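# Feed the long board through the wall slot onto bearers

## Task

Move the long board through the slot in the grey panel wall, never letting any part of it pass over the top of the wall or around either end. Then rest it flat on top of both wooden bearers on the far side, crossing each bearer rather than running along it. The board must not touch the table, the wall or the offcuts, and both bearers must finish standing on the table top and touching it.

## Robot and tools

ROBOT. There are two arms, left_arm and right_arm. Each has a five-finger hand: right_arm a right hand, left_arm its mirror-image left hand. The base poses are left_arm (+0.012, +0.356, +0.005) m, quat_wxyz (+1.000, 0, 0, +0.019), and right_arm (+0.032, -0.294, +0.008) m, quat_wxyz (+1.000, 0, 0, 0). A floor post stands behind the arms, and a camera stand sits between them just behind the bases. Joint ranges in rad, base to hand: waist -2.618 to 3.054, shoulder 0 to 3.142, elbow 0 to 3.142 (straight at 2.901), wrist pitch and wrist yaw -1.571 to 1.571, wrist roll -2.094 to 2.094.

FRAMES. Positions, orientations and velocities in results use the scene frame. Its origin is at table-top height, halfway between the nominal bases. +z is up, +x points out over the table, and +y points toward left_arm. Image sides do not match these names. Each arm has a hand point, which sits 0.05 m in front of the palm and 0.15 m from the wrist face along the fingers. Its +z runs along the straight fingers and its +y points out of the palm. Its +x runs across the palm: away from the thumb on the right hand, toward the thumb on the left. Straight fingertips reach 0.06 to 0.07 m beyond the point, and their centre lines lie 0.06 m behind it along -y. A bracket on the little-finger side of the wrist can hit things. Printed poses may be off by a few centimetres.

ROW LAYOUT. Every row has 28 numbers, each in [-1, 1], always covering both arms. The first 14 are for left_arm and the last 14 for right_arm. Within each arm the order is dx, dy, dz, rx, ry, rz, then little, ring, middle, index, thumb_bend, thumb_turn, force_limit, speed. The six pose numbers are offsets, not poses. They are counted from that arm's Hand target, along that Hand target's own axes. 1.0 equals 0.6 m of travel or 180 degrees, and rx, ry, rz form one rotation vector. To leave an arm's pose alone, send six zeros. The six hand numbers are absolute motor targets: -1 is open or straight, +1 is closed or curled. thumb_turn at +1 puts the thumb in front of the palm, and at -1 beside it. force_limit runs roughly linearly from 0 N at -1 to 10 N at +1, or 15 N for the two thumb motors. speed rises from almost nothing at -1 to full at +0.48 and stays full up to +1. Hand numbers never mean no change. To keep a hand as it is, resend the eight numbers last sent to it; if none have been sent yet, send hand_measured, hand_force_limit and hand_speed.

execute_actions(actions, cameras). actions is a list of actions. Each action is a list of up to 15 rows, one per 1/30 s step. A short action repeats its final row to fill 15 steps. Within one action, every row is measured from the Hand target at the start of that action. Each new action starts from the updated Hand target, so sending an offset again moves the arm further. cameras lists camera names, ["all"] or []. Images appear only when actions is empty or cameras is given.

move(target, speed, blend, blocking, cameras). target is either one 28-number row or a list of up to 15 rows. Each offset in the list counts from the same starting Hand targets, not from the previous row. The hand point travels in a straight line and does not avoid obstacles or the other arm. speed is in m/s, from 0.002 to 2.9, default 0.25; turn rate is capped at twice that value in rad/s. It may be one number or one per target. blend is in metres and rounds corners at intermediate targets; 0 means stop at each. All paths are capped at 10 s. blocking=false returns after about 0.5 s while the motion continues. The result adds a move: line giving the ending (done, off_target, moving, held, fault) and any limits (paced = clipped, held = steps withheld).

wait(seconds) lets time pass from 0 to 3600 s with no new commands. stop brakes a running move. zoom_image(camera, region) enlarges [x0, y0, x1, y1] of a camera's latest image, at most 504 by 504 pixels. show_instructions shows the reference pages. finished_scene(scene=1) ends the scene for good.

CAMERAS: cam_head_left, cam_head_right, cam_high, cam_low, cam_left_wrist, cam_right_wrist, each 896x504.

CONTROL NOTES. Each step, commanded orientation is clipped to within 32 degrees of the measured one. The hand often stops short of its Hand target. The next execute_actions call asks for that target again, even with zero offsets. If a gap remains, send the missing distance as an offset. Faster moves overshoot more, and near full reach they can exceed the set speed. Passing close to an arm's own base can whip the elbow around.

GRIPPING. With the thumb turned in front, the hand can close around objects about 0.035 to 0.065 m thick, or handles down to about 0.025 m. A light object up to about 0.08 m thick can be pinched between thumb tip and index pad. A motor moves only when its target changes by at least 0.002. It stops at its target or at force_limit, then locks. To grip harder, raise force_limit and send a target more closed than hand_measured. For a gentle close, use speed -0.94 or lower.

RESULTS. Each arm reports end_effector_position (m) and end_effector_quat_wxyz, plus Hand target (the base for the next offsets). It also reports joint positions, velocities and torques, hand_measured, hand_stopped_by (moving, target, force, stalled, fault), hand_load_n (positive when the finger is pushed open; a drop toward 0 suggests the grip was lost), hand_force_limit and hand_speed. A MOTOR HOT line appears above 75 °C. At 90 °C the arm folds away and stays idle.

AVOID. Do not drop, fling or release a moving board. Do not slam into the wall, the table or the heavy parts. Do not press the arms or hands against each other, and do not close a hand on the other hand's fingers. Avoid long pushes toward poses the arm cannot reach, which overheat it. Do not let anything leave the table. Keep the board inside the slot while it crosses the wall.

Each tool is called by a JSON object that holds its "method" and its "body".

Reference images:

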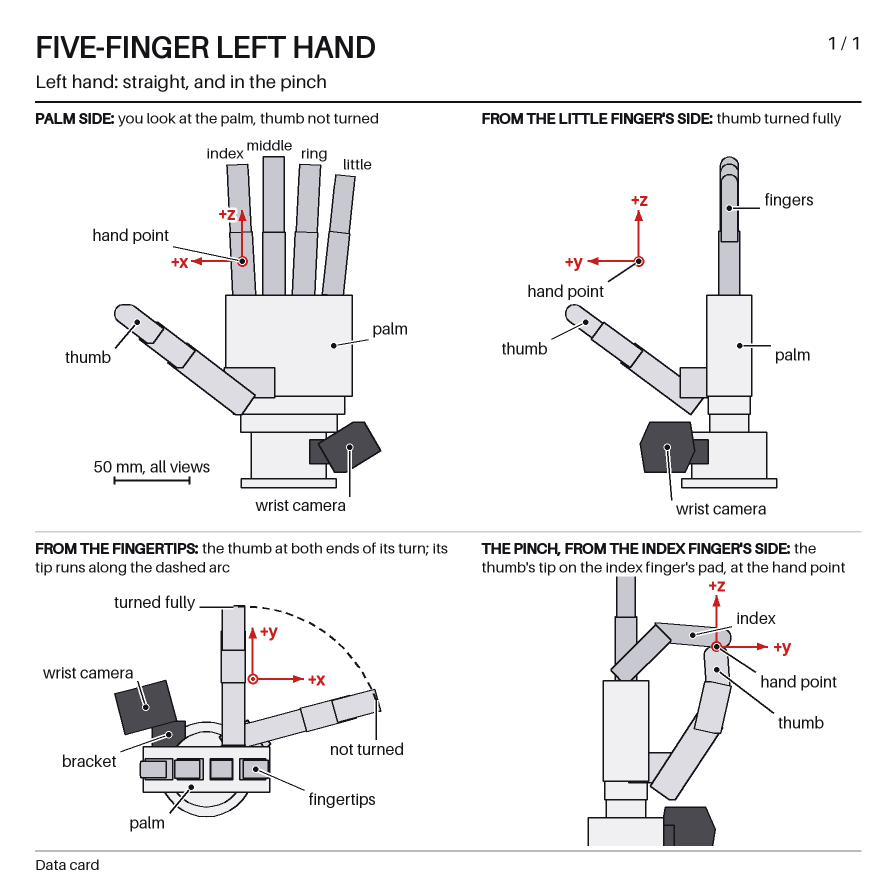

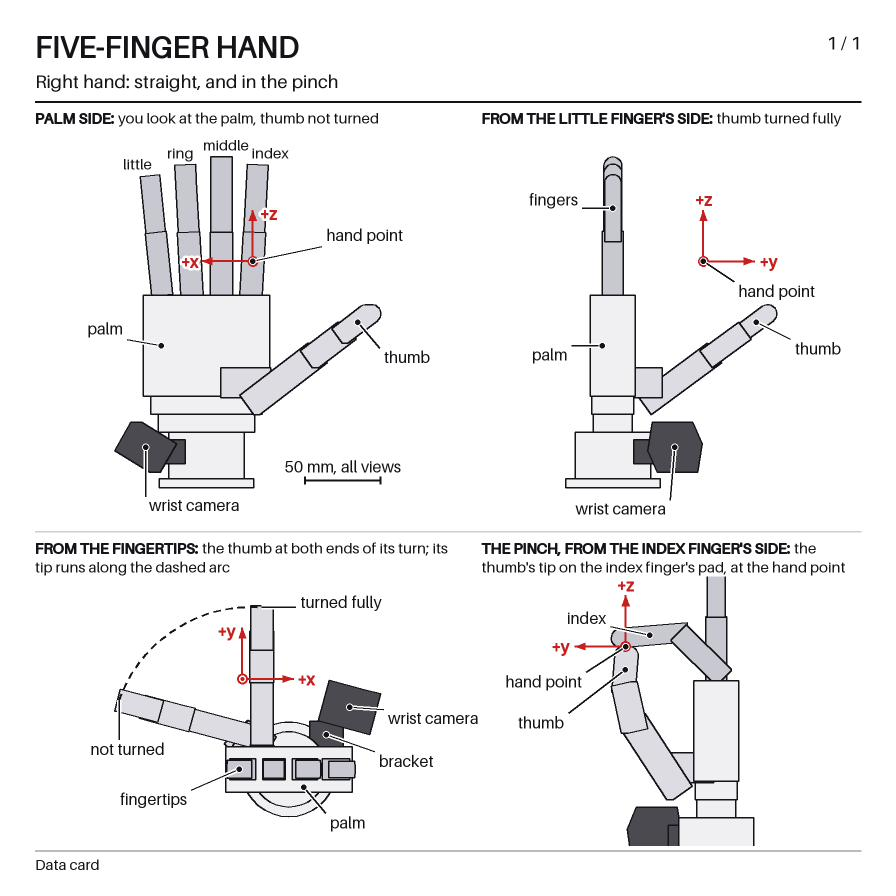

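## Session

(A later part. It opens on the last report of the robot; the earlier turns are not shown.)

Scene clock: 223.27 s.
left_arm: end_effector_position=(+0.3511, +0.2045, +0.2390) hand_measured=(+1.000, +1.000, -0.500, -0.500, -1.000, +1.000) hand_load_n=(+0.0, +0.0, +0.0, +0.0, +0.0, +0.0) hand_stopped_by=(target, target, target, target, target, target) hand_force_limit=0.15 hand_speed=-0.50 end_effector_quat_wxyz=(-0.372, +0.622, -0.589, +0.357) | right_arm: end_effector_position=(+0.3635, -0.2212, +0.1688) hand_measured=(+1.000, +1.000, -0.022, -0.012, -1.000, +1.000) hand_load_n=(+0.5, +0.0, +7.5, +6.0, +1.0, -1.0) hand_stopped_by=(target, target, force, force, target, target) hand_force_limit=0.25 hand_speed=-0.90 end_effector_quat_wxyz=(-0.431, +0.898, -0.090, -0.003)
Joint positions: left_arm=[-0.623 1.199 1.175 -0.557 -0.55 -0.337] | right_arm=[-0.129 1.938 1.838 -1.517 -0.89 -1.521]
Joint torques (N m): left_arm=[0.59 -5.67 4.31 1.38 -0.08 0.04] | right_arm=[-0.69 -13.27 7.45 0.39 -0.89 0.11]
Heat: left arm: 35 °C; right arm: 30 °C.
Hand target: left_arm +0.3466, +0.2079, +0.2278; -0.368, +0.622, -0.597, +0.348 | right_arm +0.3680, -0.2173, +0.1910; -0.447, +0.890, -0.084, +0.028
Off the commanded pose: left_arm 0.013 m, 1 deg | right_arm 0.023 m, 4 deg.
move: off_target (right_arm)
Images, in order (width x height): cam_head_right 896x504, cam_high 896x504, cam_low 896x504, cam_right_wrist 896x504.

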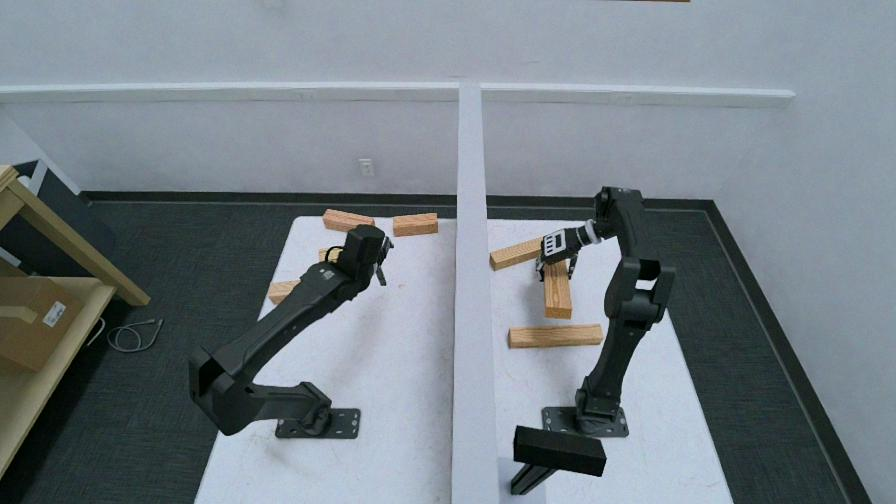

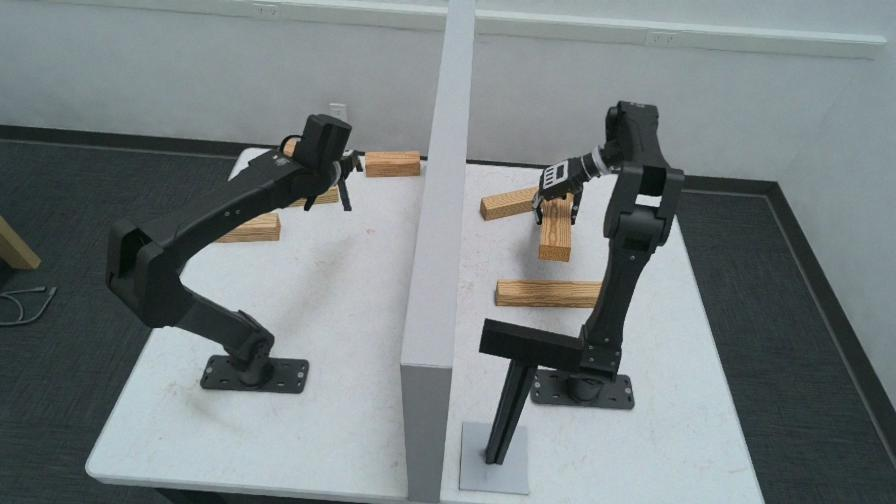

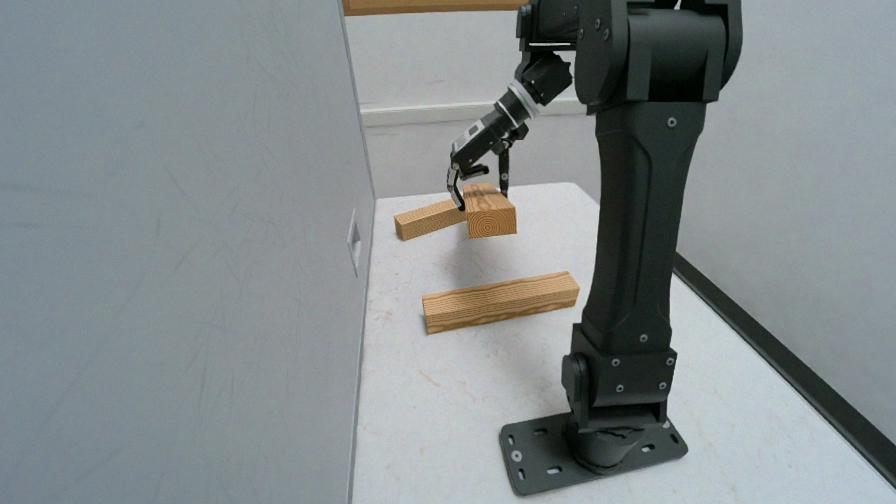

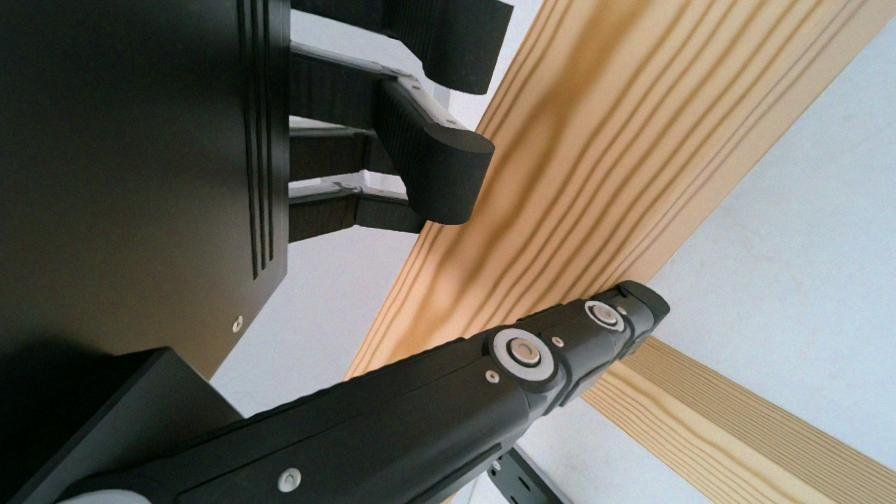

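{"method": "execute_actions", "body": {"actions": []}}

Scene clock: 224.13 s.
left_arm: end_effector_position=(+0.3511, +0.2045, +0.2390) hand_measured=(+1.000, +1.000, -0.500, -0.500, -1.000, +1.000) hand_load_n=(+0.0, +0.0, +0.0, +0.0, +0.0, +0.0) hand_stopped_by=(target, target, target, target, target, target) hand_force_limit=0.15 hand_speed=-0.50 end_effector_quat_wxyz=(-0.372, +0.622, -0.589, +0.357) | right_arm: end_effector_position=(+0.3635, -0.2212, +0.1688) hand_measured=(+1.000, +1.000, -0.022, -0.012, -1.000, +1.000) hand_load_n=(+0.0, +0.0, +7.5, +6.0, +0.5, -1.0) hand_stopped_by=(target, target, force, force, target, target) hand_force_limit=0.25 hand_speed=-0.90 end_effector_quat_wxyz=(-0.431, +0.898, -0.091, -0.003)
Joint positions: left_arm=[-0.623 1.199 1.175 -0.557 -0.55 -0.337] | right_arm=[-0.129 1.938 1.838 -1.516 -0.89 -1.521]
Joint velocities: within noise
Joint torques (N m): left_arm=[0.57 -5.68 4.33 1.37 -0.08 0.04] | right_arm=[-0.68 -13.26 7.46 0.4 -0.89 0.11]
Heat: left arm: 35 °C; right arm: 30 °C.
Hand target: left_arm +0.3466, +0.2079, +0.2278; -0.368, +0.622, -0.597, +0.348 | right_arm +0.3680, -0.2173, +0.1910; -0.447, +0.890, -0.084, +0.028
Off the commanded pose: left_arm 0.013 m, 1 deg | right_arm 0.023 m, 4 deg.

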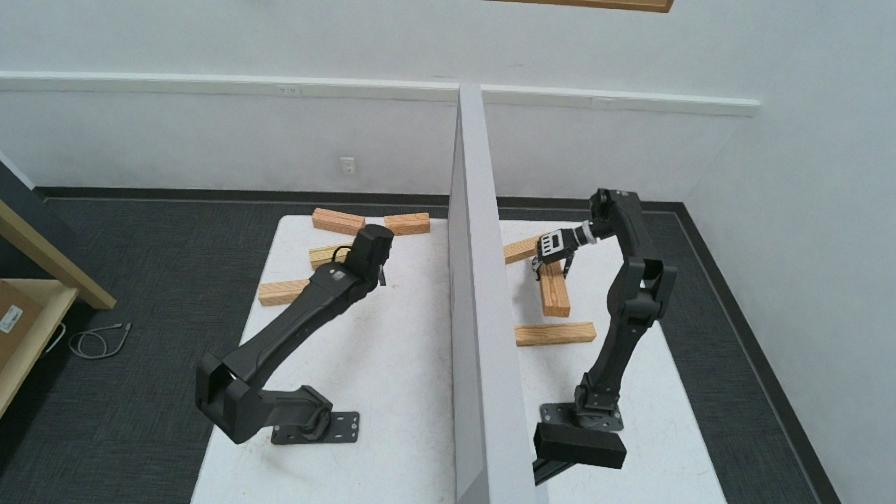

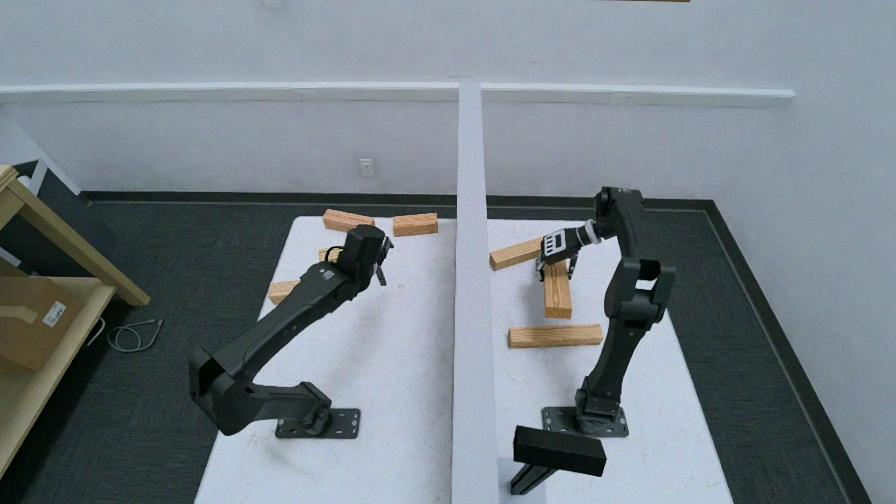

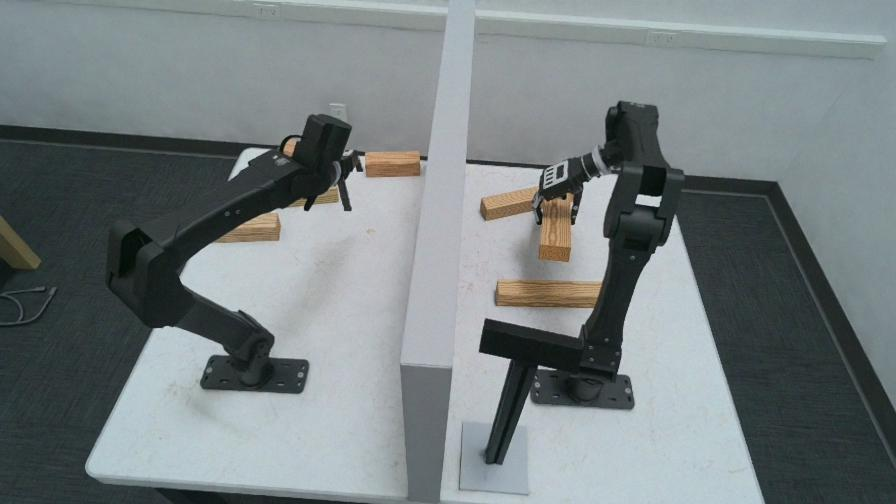

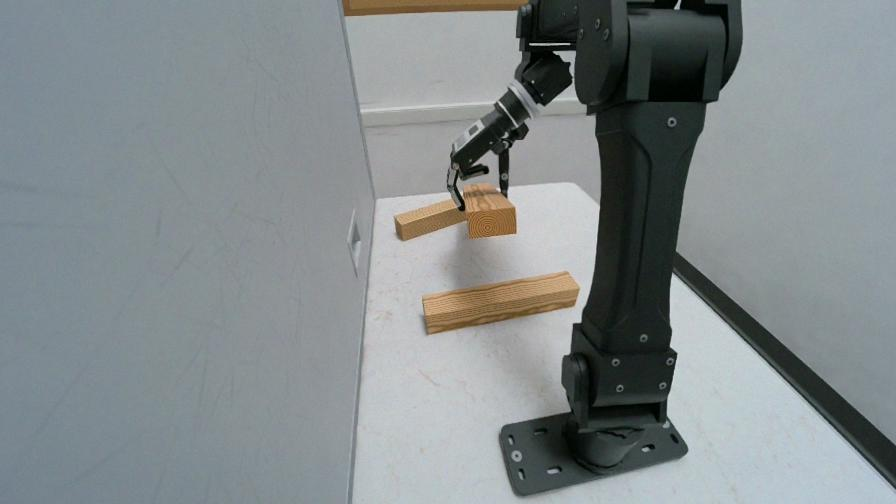

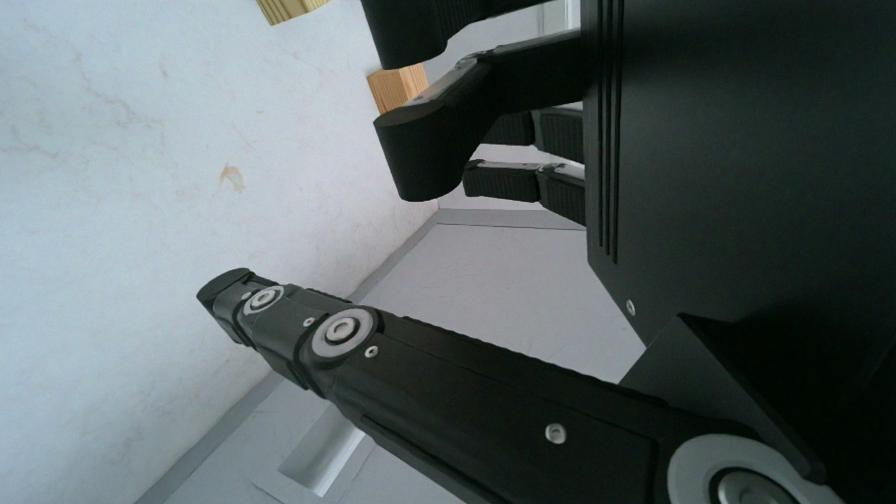

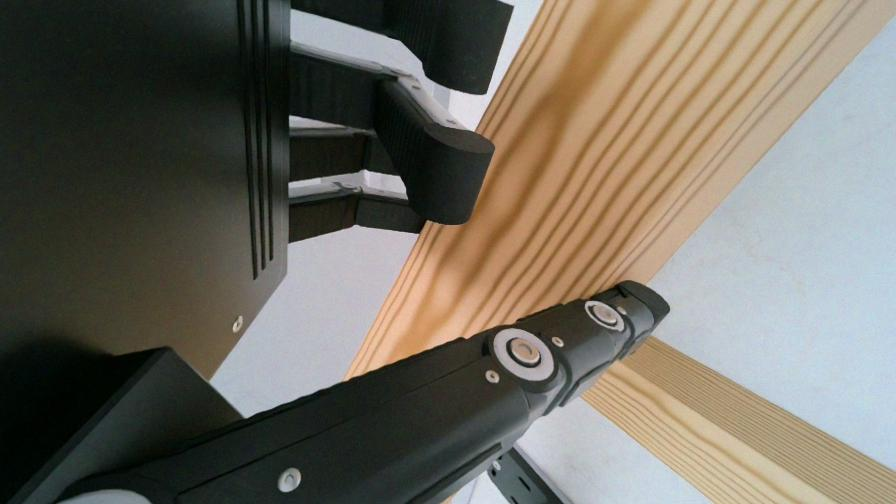

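{"method": "zoom_image", "body": {"camera": "cam_low", "region": [360, 110, 640, 360]}}

{"method": "zoom_image", "body": {"camera": "cam_high", "region": [440, 140, 660, 330]}}

{"method": "zoom_image", "body": {"camera": "cam_head_right", "region": [460, 200, 660, 370]}}

{"method": "zoom_image", "body": {"camera": "cam_head_left", "region": [460, 200, 660, 370]}}

Scaled by 1.800 from the camera's image (finer frame: 1280x720).

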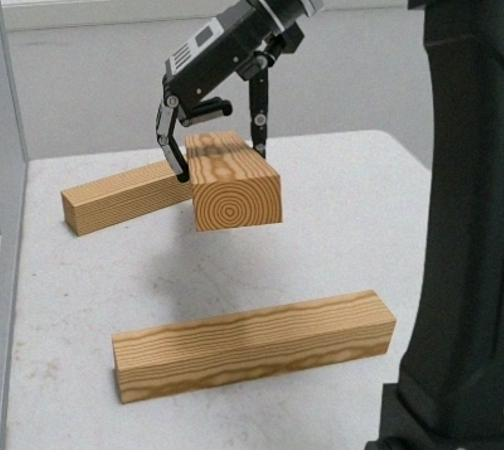

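Scaled by 2.291 from the camera's image (finer frame: 1280x720).

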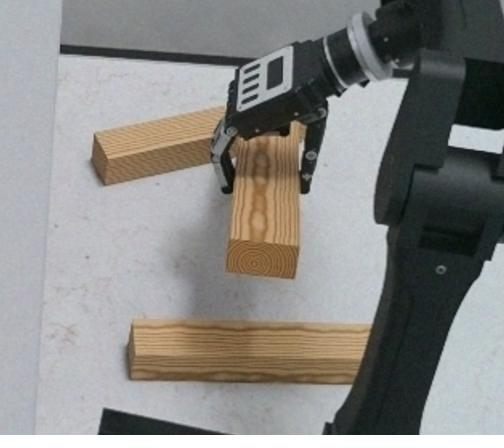

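Scaled by 2.520 from the camera's image (finer frame: 1280x720).

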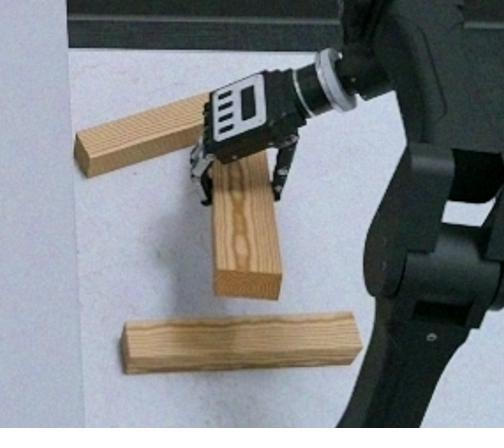

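Scaled by 2.520 from the camera's image (finer frame: 1280x720).

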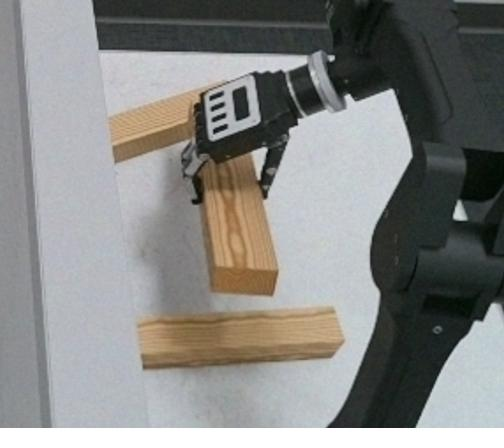

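{"method": "zoom_image", "body": {"camera": "cam_head_right", "region": [480, 220, 580, 280]}}

{"method": "zoom_image", "body": {"camera": "cam_high", "region": [470, 150, 600, 230]}}

{"method": "zoom_image", "body": {"camera": "cam_low", "region": [380, 160, 540, 260]}}

Scaled by 5.040 from the camera's image (finer frame: 1280x720).

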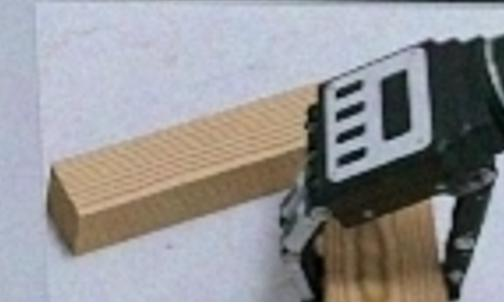

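Scaled by 3.877 from the camera's image (finer frame: 1280x720).

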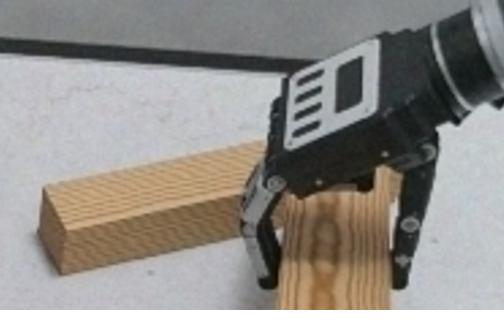

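Scaled by 3.150 from the camera's image (finer frame: 1280x720).

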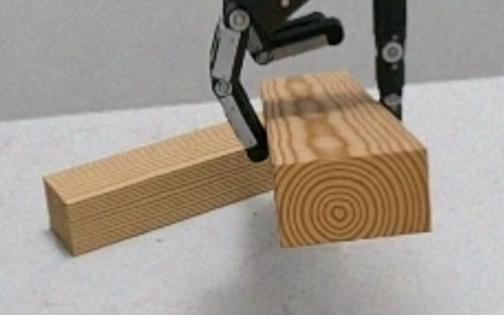

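{"method": "zoom_image", "body": {"camera": "cam_head_right", "region": [530, 250, 590, 330]}}

{"method": "zoom_image", "body": {"camera": "cam_low", "region": [440, 170, 530, 250]}}

{"method": "zoom_image", "body": {"camera": "cam_high", "region": [520, 180, 600, 270]}}

Scaled by 6.300 from the camera's image (finer frame: 1280x720).

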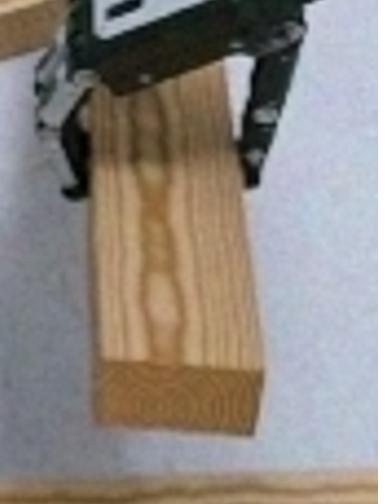

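Scaled by 5.600 from the camera's image (finer frame: 1280x720).

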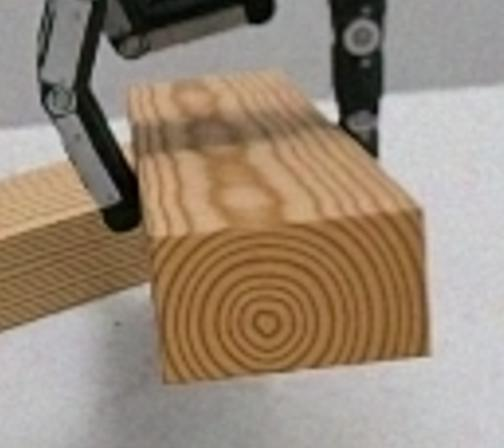

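Scaled by 5.600 from the camera's image (finer frame: 1280x720).

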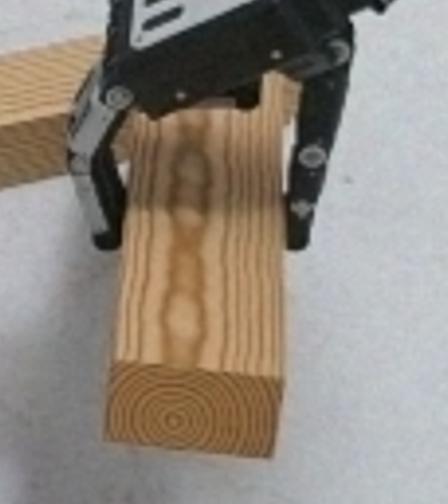

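{"method": "move", "body": {"target": [0,0,0,0,0,0,1,1,-0.5,-0.5,-1,1,0.15,-0.5, 0,0,0,0.0121,0.0407,-0.055,1,1,0.32,0.32,-1,1,0.25,-0.9], "speed": 0.08, "cameras": ["cam_head_right","cam_low","cam_high","cam_right_wrist"]}}

Scene clock: 231.50 s.
left_arm: end_effector_position=(+0.3511, +0.2045, +0.2390) hand_measured=(+1.000, +1.000, -0.500, -0.500, -1.000, +1.000) hand_load_n=(+0.0, +0.0, +0.0, +0.0, +0.0, +0.0) hand_stopped_by=(target, target, target, target, target, target) hand_force_limit=0.15 hand_speed=-0.50 end_effector_quat_wxyz=(-0.372, +0.622, -0.589, +0.357) | right_arm: end_effector_position=(+0.3649, -0.2211, +0.1749) hand_measured=(+1.000, +1.000, -0.022, -0.012, -1.000, +1.000) hand_load_n=(+0.0, +0.5, +7.5, +6.0, +1.0, -1.0) hand_stopped_by=(target, target, force, force, target, target) hand_force_limit=0.25 hand_speed=-0.90 end_effector_quat_wxyz=(-0.438, +0.893, -0.047, +0.096)
Joint positions: left_arm=[-0.623 1.199 1.175 -0.557 -0.55 -0.337] | right_arm=[-0.143 1.733 1.604 -1.277 -0.919 -1.527]
Joint torques (N m): left_arm=[0.58 -5.67 4.31 1.38 -0.08 0.03] | right_arm=[-0.8 -11.52 5.49 0.89 -0.93 -0.04]
Heat: left arm: 35 °C; right arm: 30 °C.
Hand target: left_arm +0.3466, +0.2079, +0.2278; -0.368, +0.622, -0.597, +0.348 | right_arm +0.3680, -0.2173, +0.1910; -0.453, +0.882, -0.034, +0.125
Off the commanded pose: left_arm 0.013 m, 1 deg | right_arm 0.017 m, 4 deg.
move: off_target (right_arm)
Images, in order (width x height): cam_head_right 896x504, cam_high 896x504, cam_low 896x504, cam_right_wrist 896x504.

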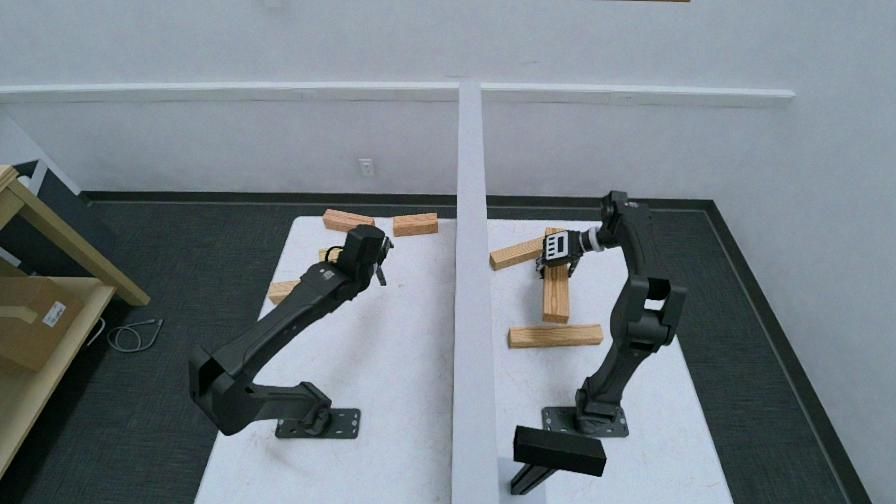

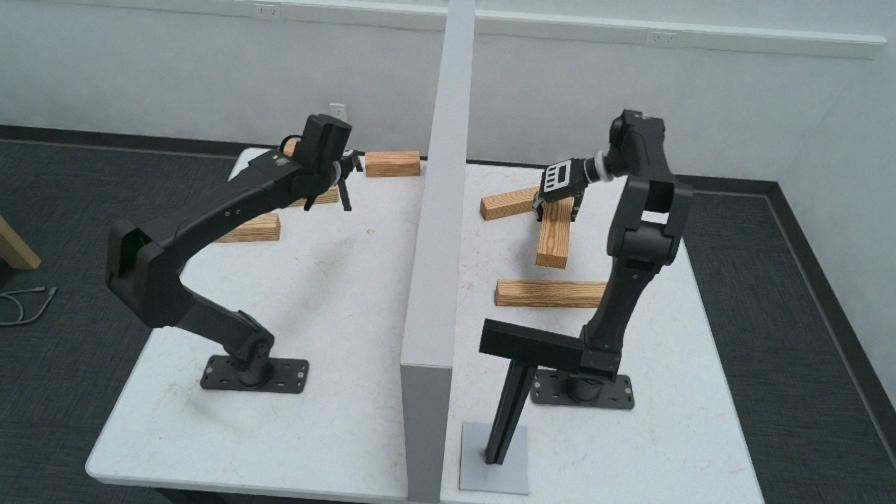

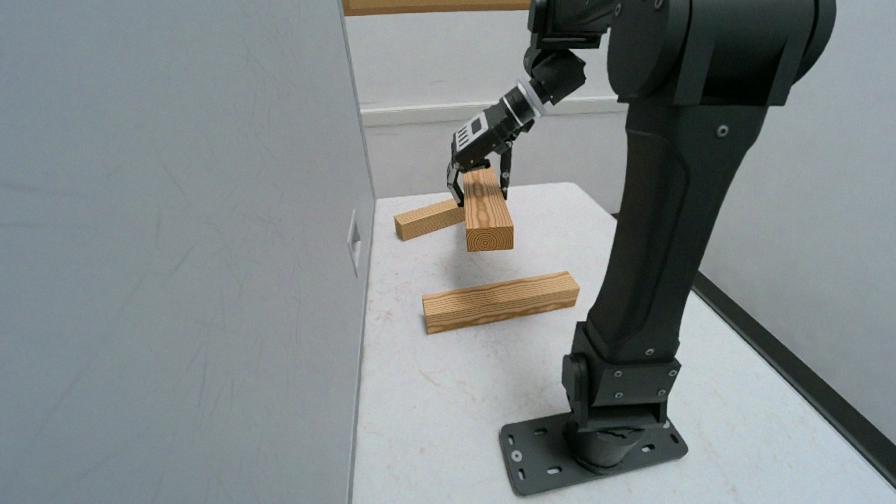

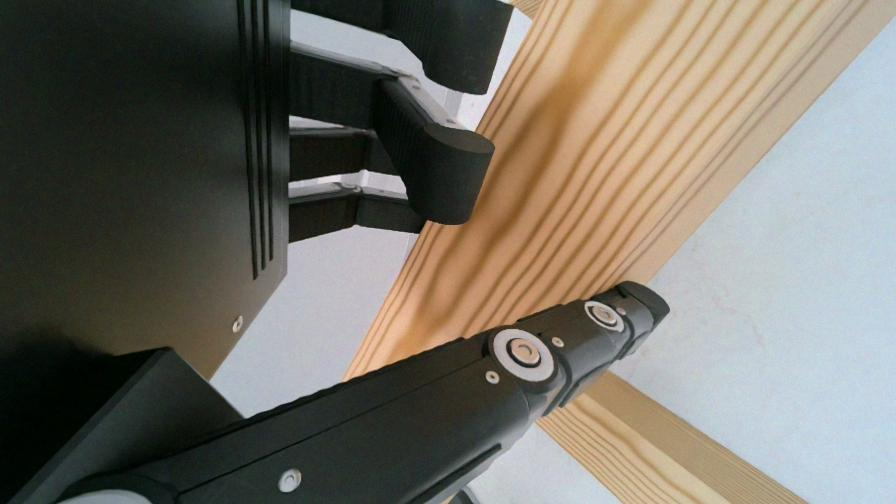

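{"method": "zoom_image", "body": {"camera": "cam_low", "region": [440, 150, 540, 260]}}

{"method": "zoom_image", "body": {"camera": "cam_head_right", "region": [480, 210, 620, 350]}}

Scaled by 4.582 from the camera's image (finer frame: 1280x720).

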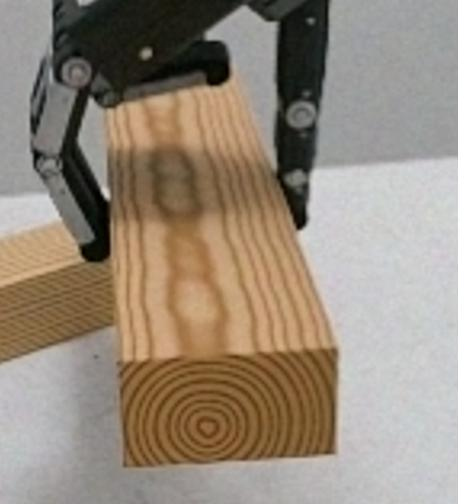

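Scaled by 3.600 from the camera's image (finer frame: 1280x720).

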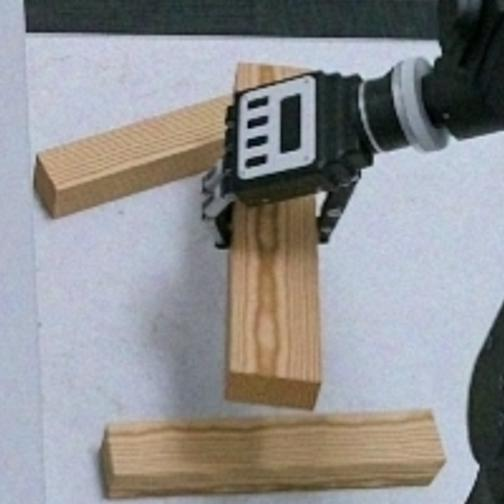

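{"method": "zoom_image", "body": {"camera": "cam_head_right", "region": [530, 215, 590, 245]}}

{"method": "zoom_image", "body": {"camera": "cam_head_right", "region": [530, 300, 590, 330]}}

{"method": "zoom_image", "body": {"camera": "cam_high", "region": [530, 180, 590, 275]}}

Scaled by 8.400 from the camera's image (finer frame: 1280x720).

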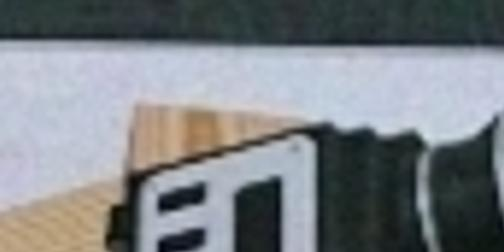

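Scaled by 8.400 from the camera's image (finer frame: 1280x720).

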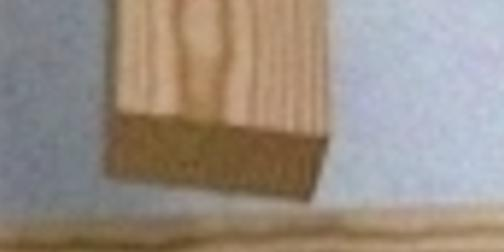

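Scaled by 5.305 from the camera's image (finer frame: 1280x720).

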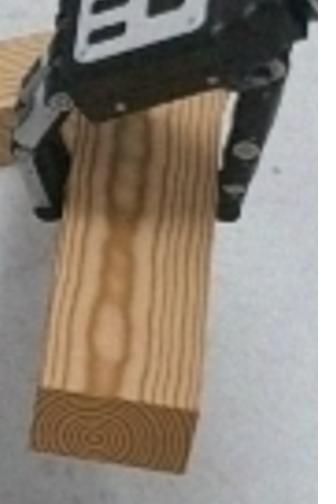

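{"method": "move", "body": {"target": [0,0,0,0,0,0,1,1,-0.5,-0.5,-1,1,0.15,-0.5, 0,0,0,0.0202,-0.0123,-0.0749,1,1,0.32,0.32,-1,1,0.25,-0.9], "speed": 0.08, "cameras": ["cam_head_right","cam_low","cam_high","cam_right_wrist"]}}

{"method": "zoom_image", "body": {"camera": "cam_head_right", "region": [480, 210, 620, 350]}}

{"method": "zoom_image", "body": {"camera": "cam_low", "region": [440, 150, 540, 260]}}

Scene clock: 236.53 s.
left_arm: end_effector_position=(+0.3511, +0.2045, +0.2390) hand_measured=(+1.000, +1.000, -0.500, -0.500, -1.000, +1.000) hand_load_n=(+0.0, +0.0, +0.0, +0.0, +0.0, +0.0) hand_stopped_by=(target, target, target, target, target, target) hand_force_limit=0.15 hand_speed=-0.50 end_effector_quat_wxyz=(-0.372, +0.622, -0.589, +0.357) | right_arm: end_effector_position=(+0.3687, -0.2222, +0.1757) hand_measured=(+1.000, +1.000, -0.022, -0.012, -1.000, +1.000) hand_load_n=(+0.0, +0.0, +7.0, +6.0, +0.5, +0.0) hand_stopped_by=(target, target, force, force, target, target) hand_force_limit=0.25 hand_speed=-0.90 end_effector_quat_wxyz=(-0.448, +0.880, +0.073, +0.141)
Joint positions: left_arm=[-0.623 1.199 1.175 -0.557 -0.55 -0.337] | right_arm=[-0.159 1.73 1.593 -1.342 -0.975 -1.847]
Joint torques (N m): left_arm=[0.61 -5.67 4.3 1.37 -0.07 0.03] | right_arm=[-0.8 -10.58 5.86 0.53 -1 -0.19]
Heat: left arm: 36 °C; right arm: 29 °C.
Hand target: left_arm +0.3466, +0.2079, +0.2278; -0.368, +0.622, -0.597, +0.348 | right_arm +0.3679, -0.2174, +0.1910; -0.464, +0.867, +0.082, +0.161
Off the commanded pose: left_arm 0.013 m, 1 deg | right_arm 0.016 m, 3 deg.
move: off_target (right_arm)
Images, in order (width x height): cam_head_right 896x504, cam_high 896x504, cam_low 896x504, cam_right_wrist 896x504.

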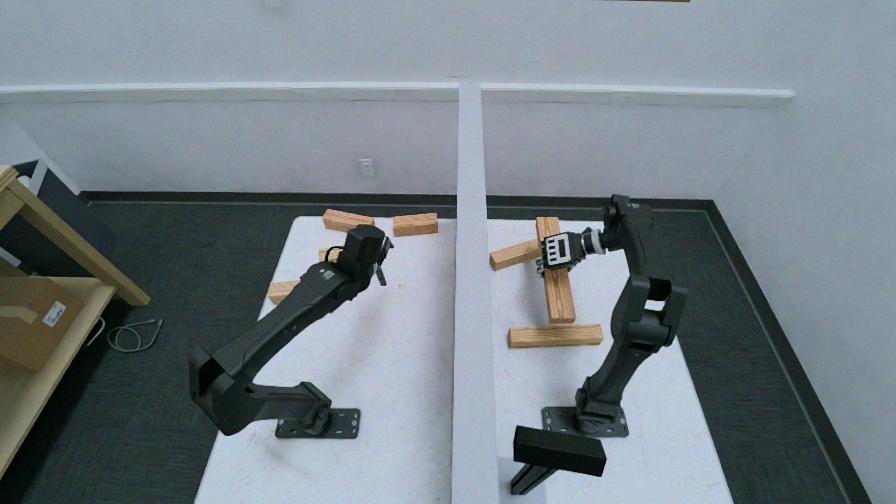

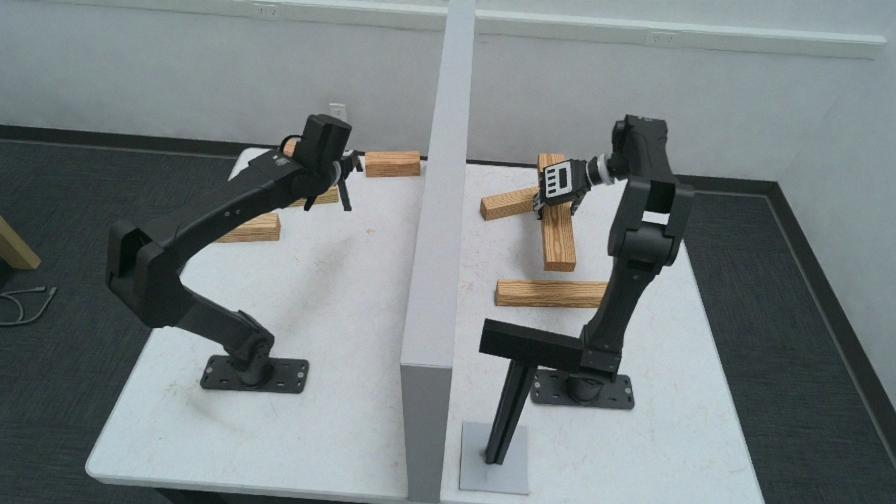

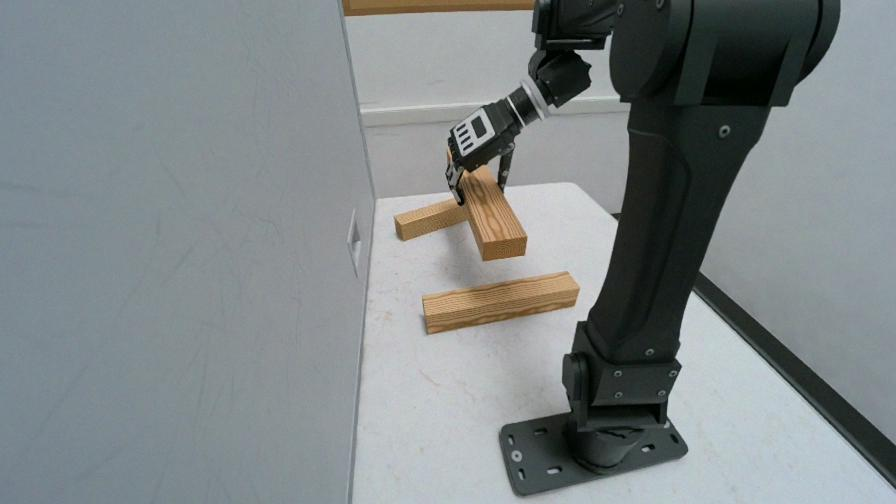

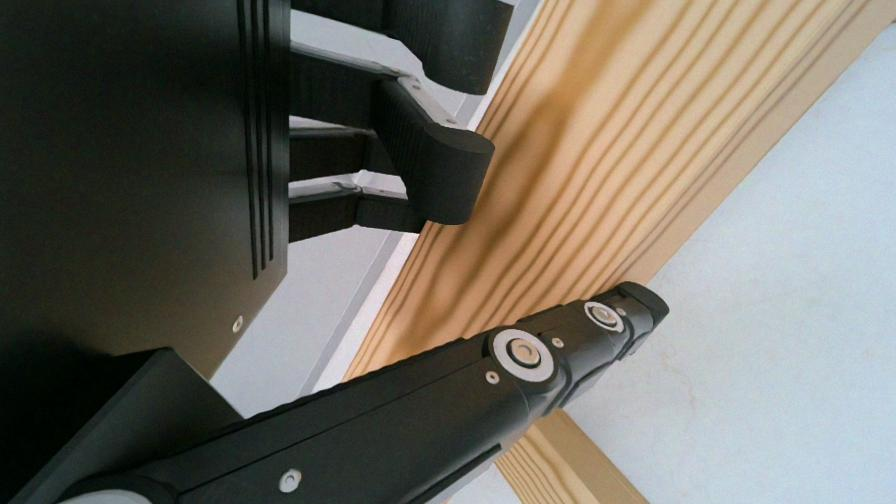

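Scaled by 3.600 from the camera's image (finer frame: 1280x720).

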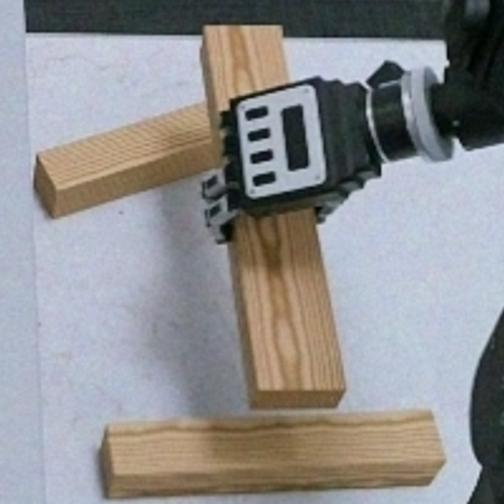

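Scaled by 4.582 from the camera's image (finer frame: 1280x720).

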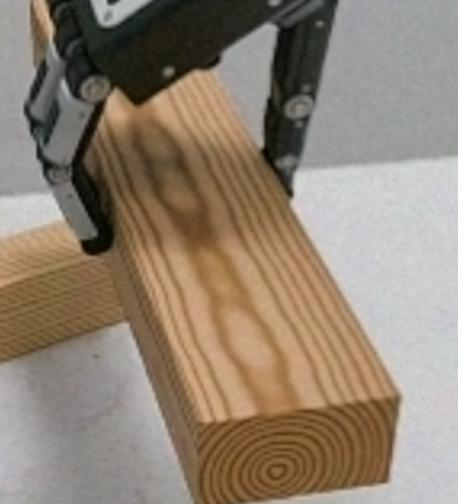

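{"method": "zoom_image", "body": {"camera": "cam_head_right", "region": [525, 205, 575, 235]}}

{"method": "zoom_image", "body": {"camera": "cam_head_right", "region": [535, 300, 585, 330]}}

{"method": "zoom_image", "body": {"camera": "cam_high", "region": [525, 145, 585, 185]}}

{"method": "zoom_image", "body": {"camera": "cam_high", "region": [530, 240, 590, 280]}}

Scaled by 10.080 from the camera's image (finer frame: 1280x720).

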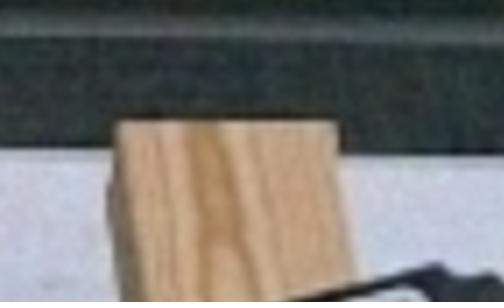

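Scaled by 10.080 from the camera's image (finer frame: 1280x720).

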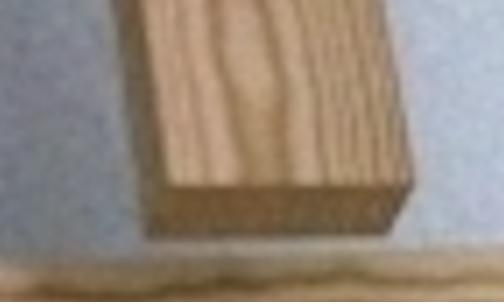

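Scaled by 8.400 from the camera's image (finer frame: 1280x720).

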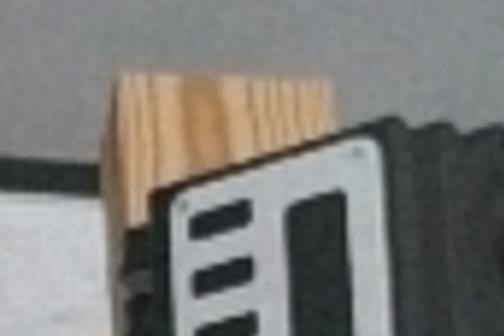

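Scaled by 8.400 from the camera's image (finer frame: 1280x720).

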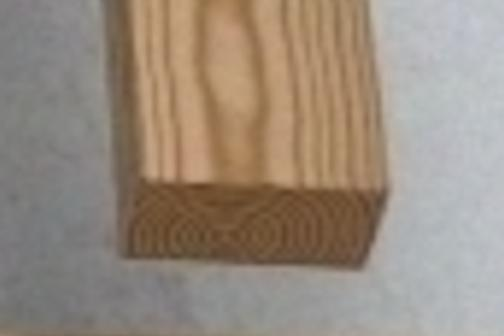

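{"method": "zoom_image", "body": {"camera": "cam_low", "region": [320, 180, 824, 504]}}

{"method": "zoom_image", "body": {"camera": "cam_low", "region": [330, 190, 440, 300]}}

Scaled by 1.000.

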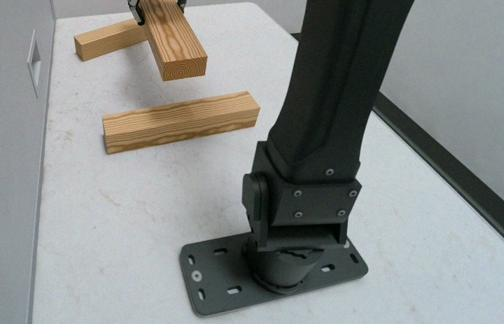

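Scaled by 4.582 from the camera's image (finer frame: 1280x720).

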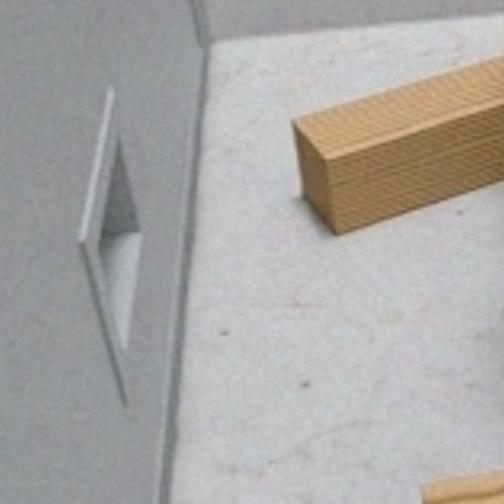

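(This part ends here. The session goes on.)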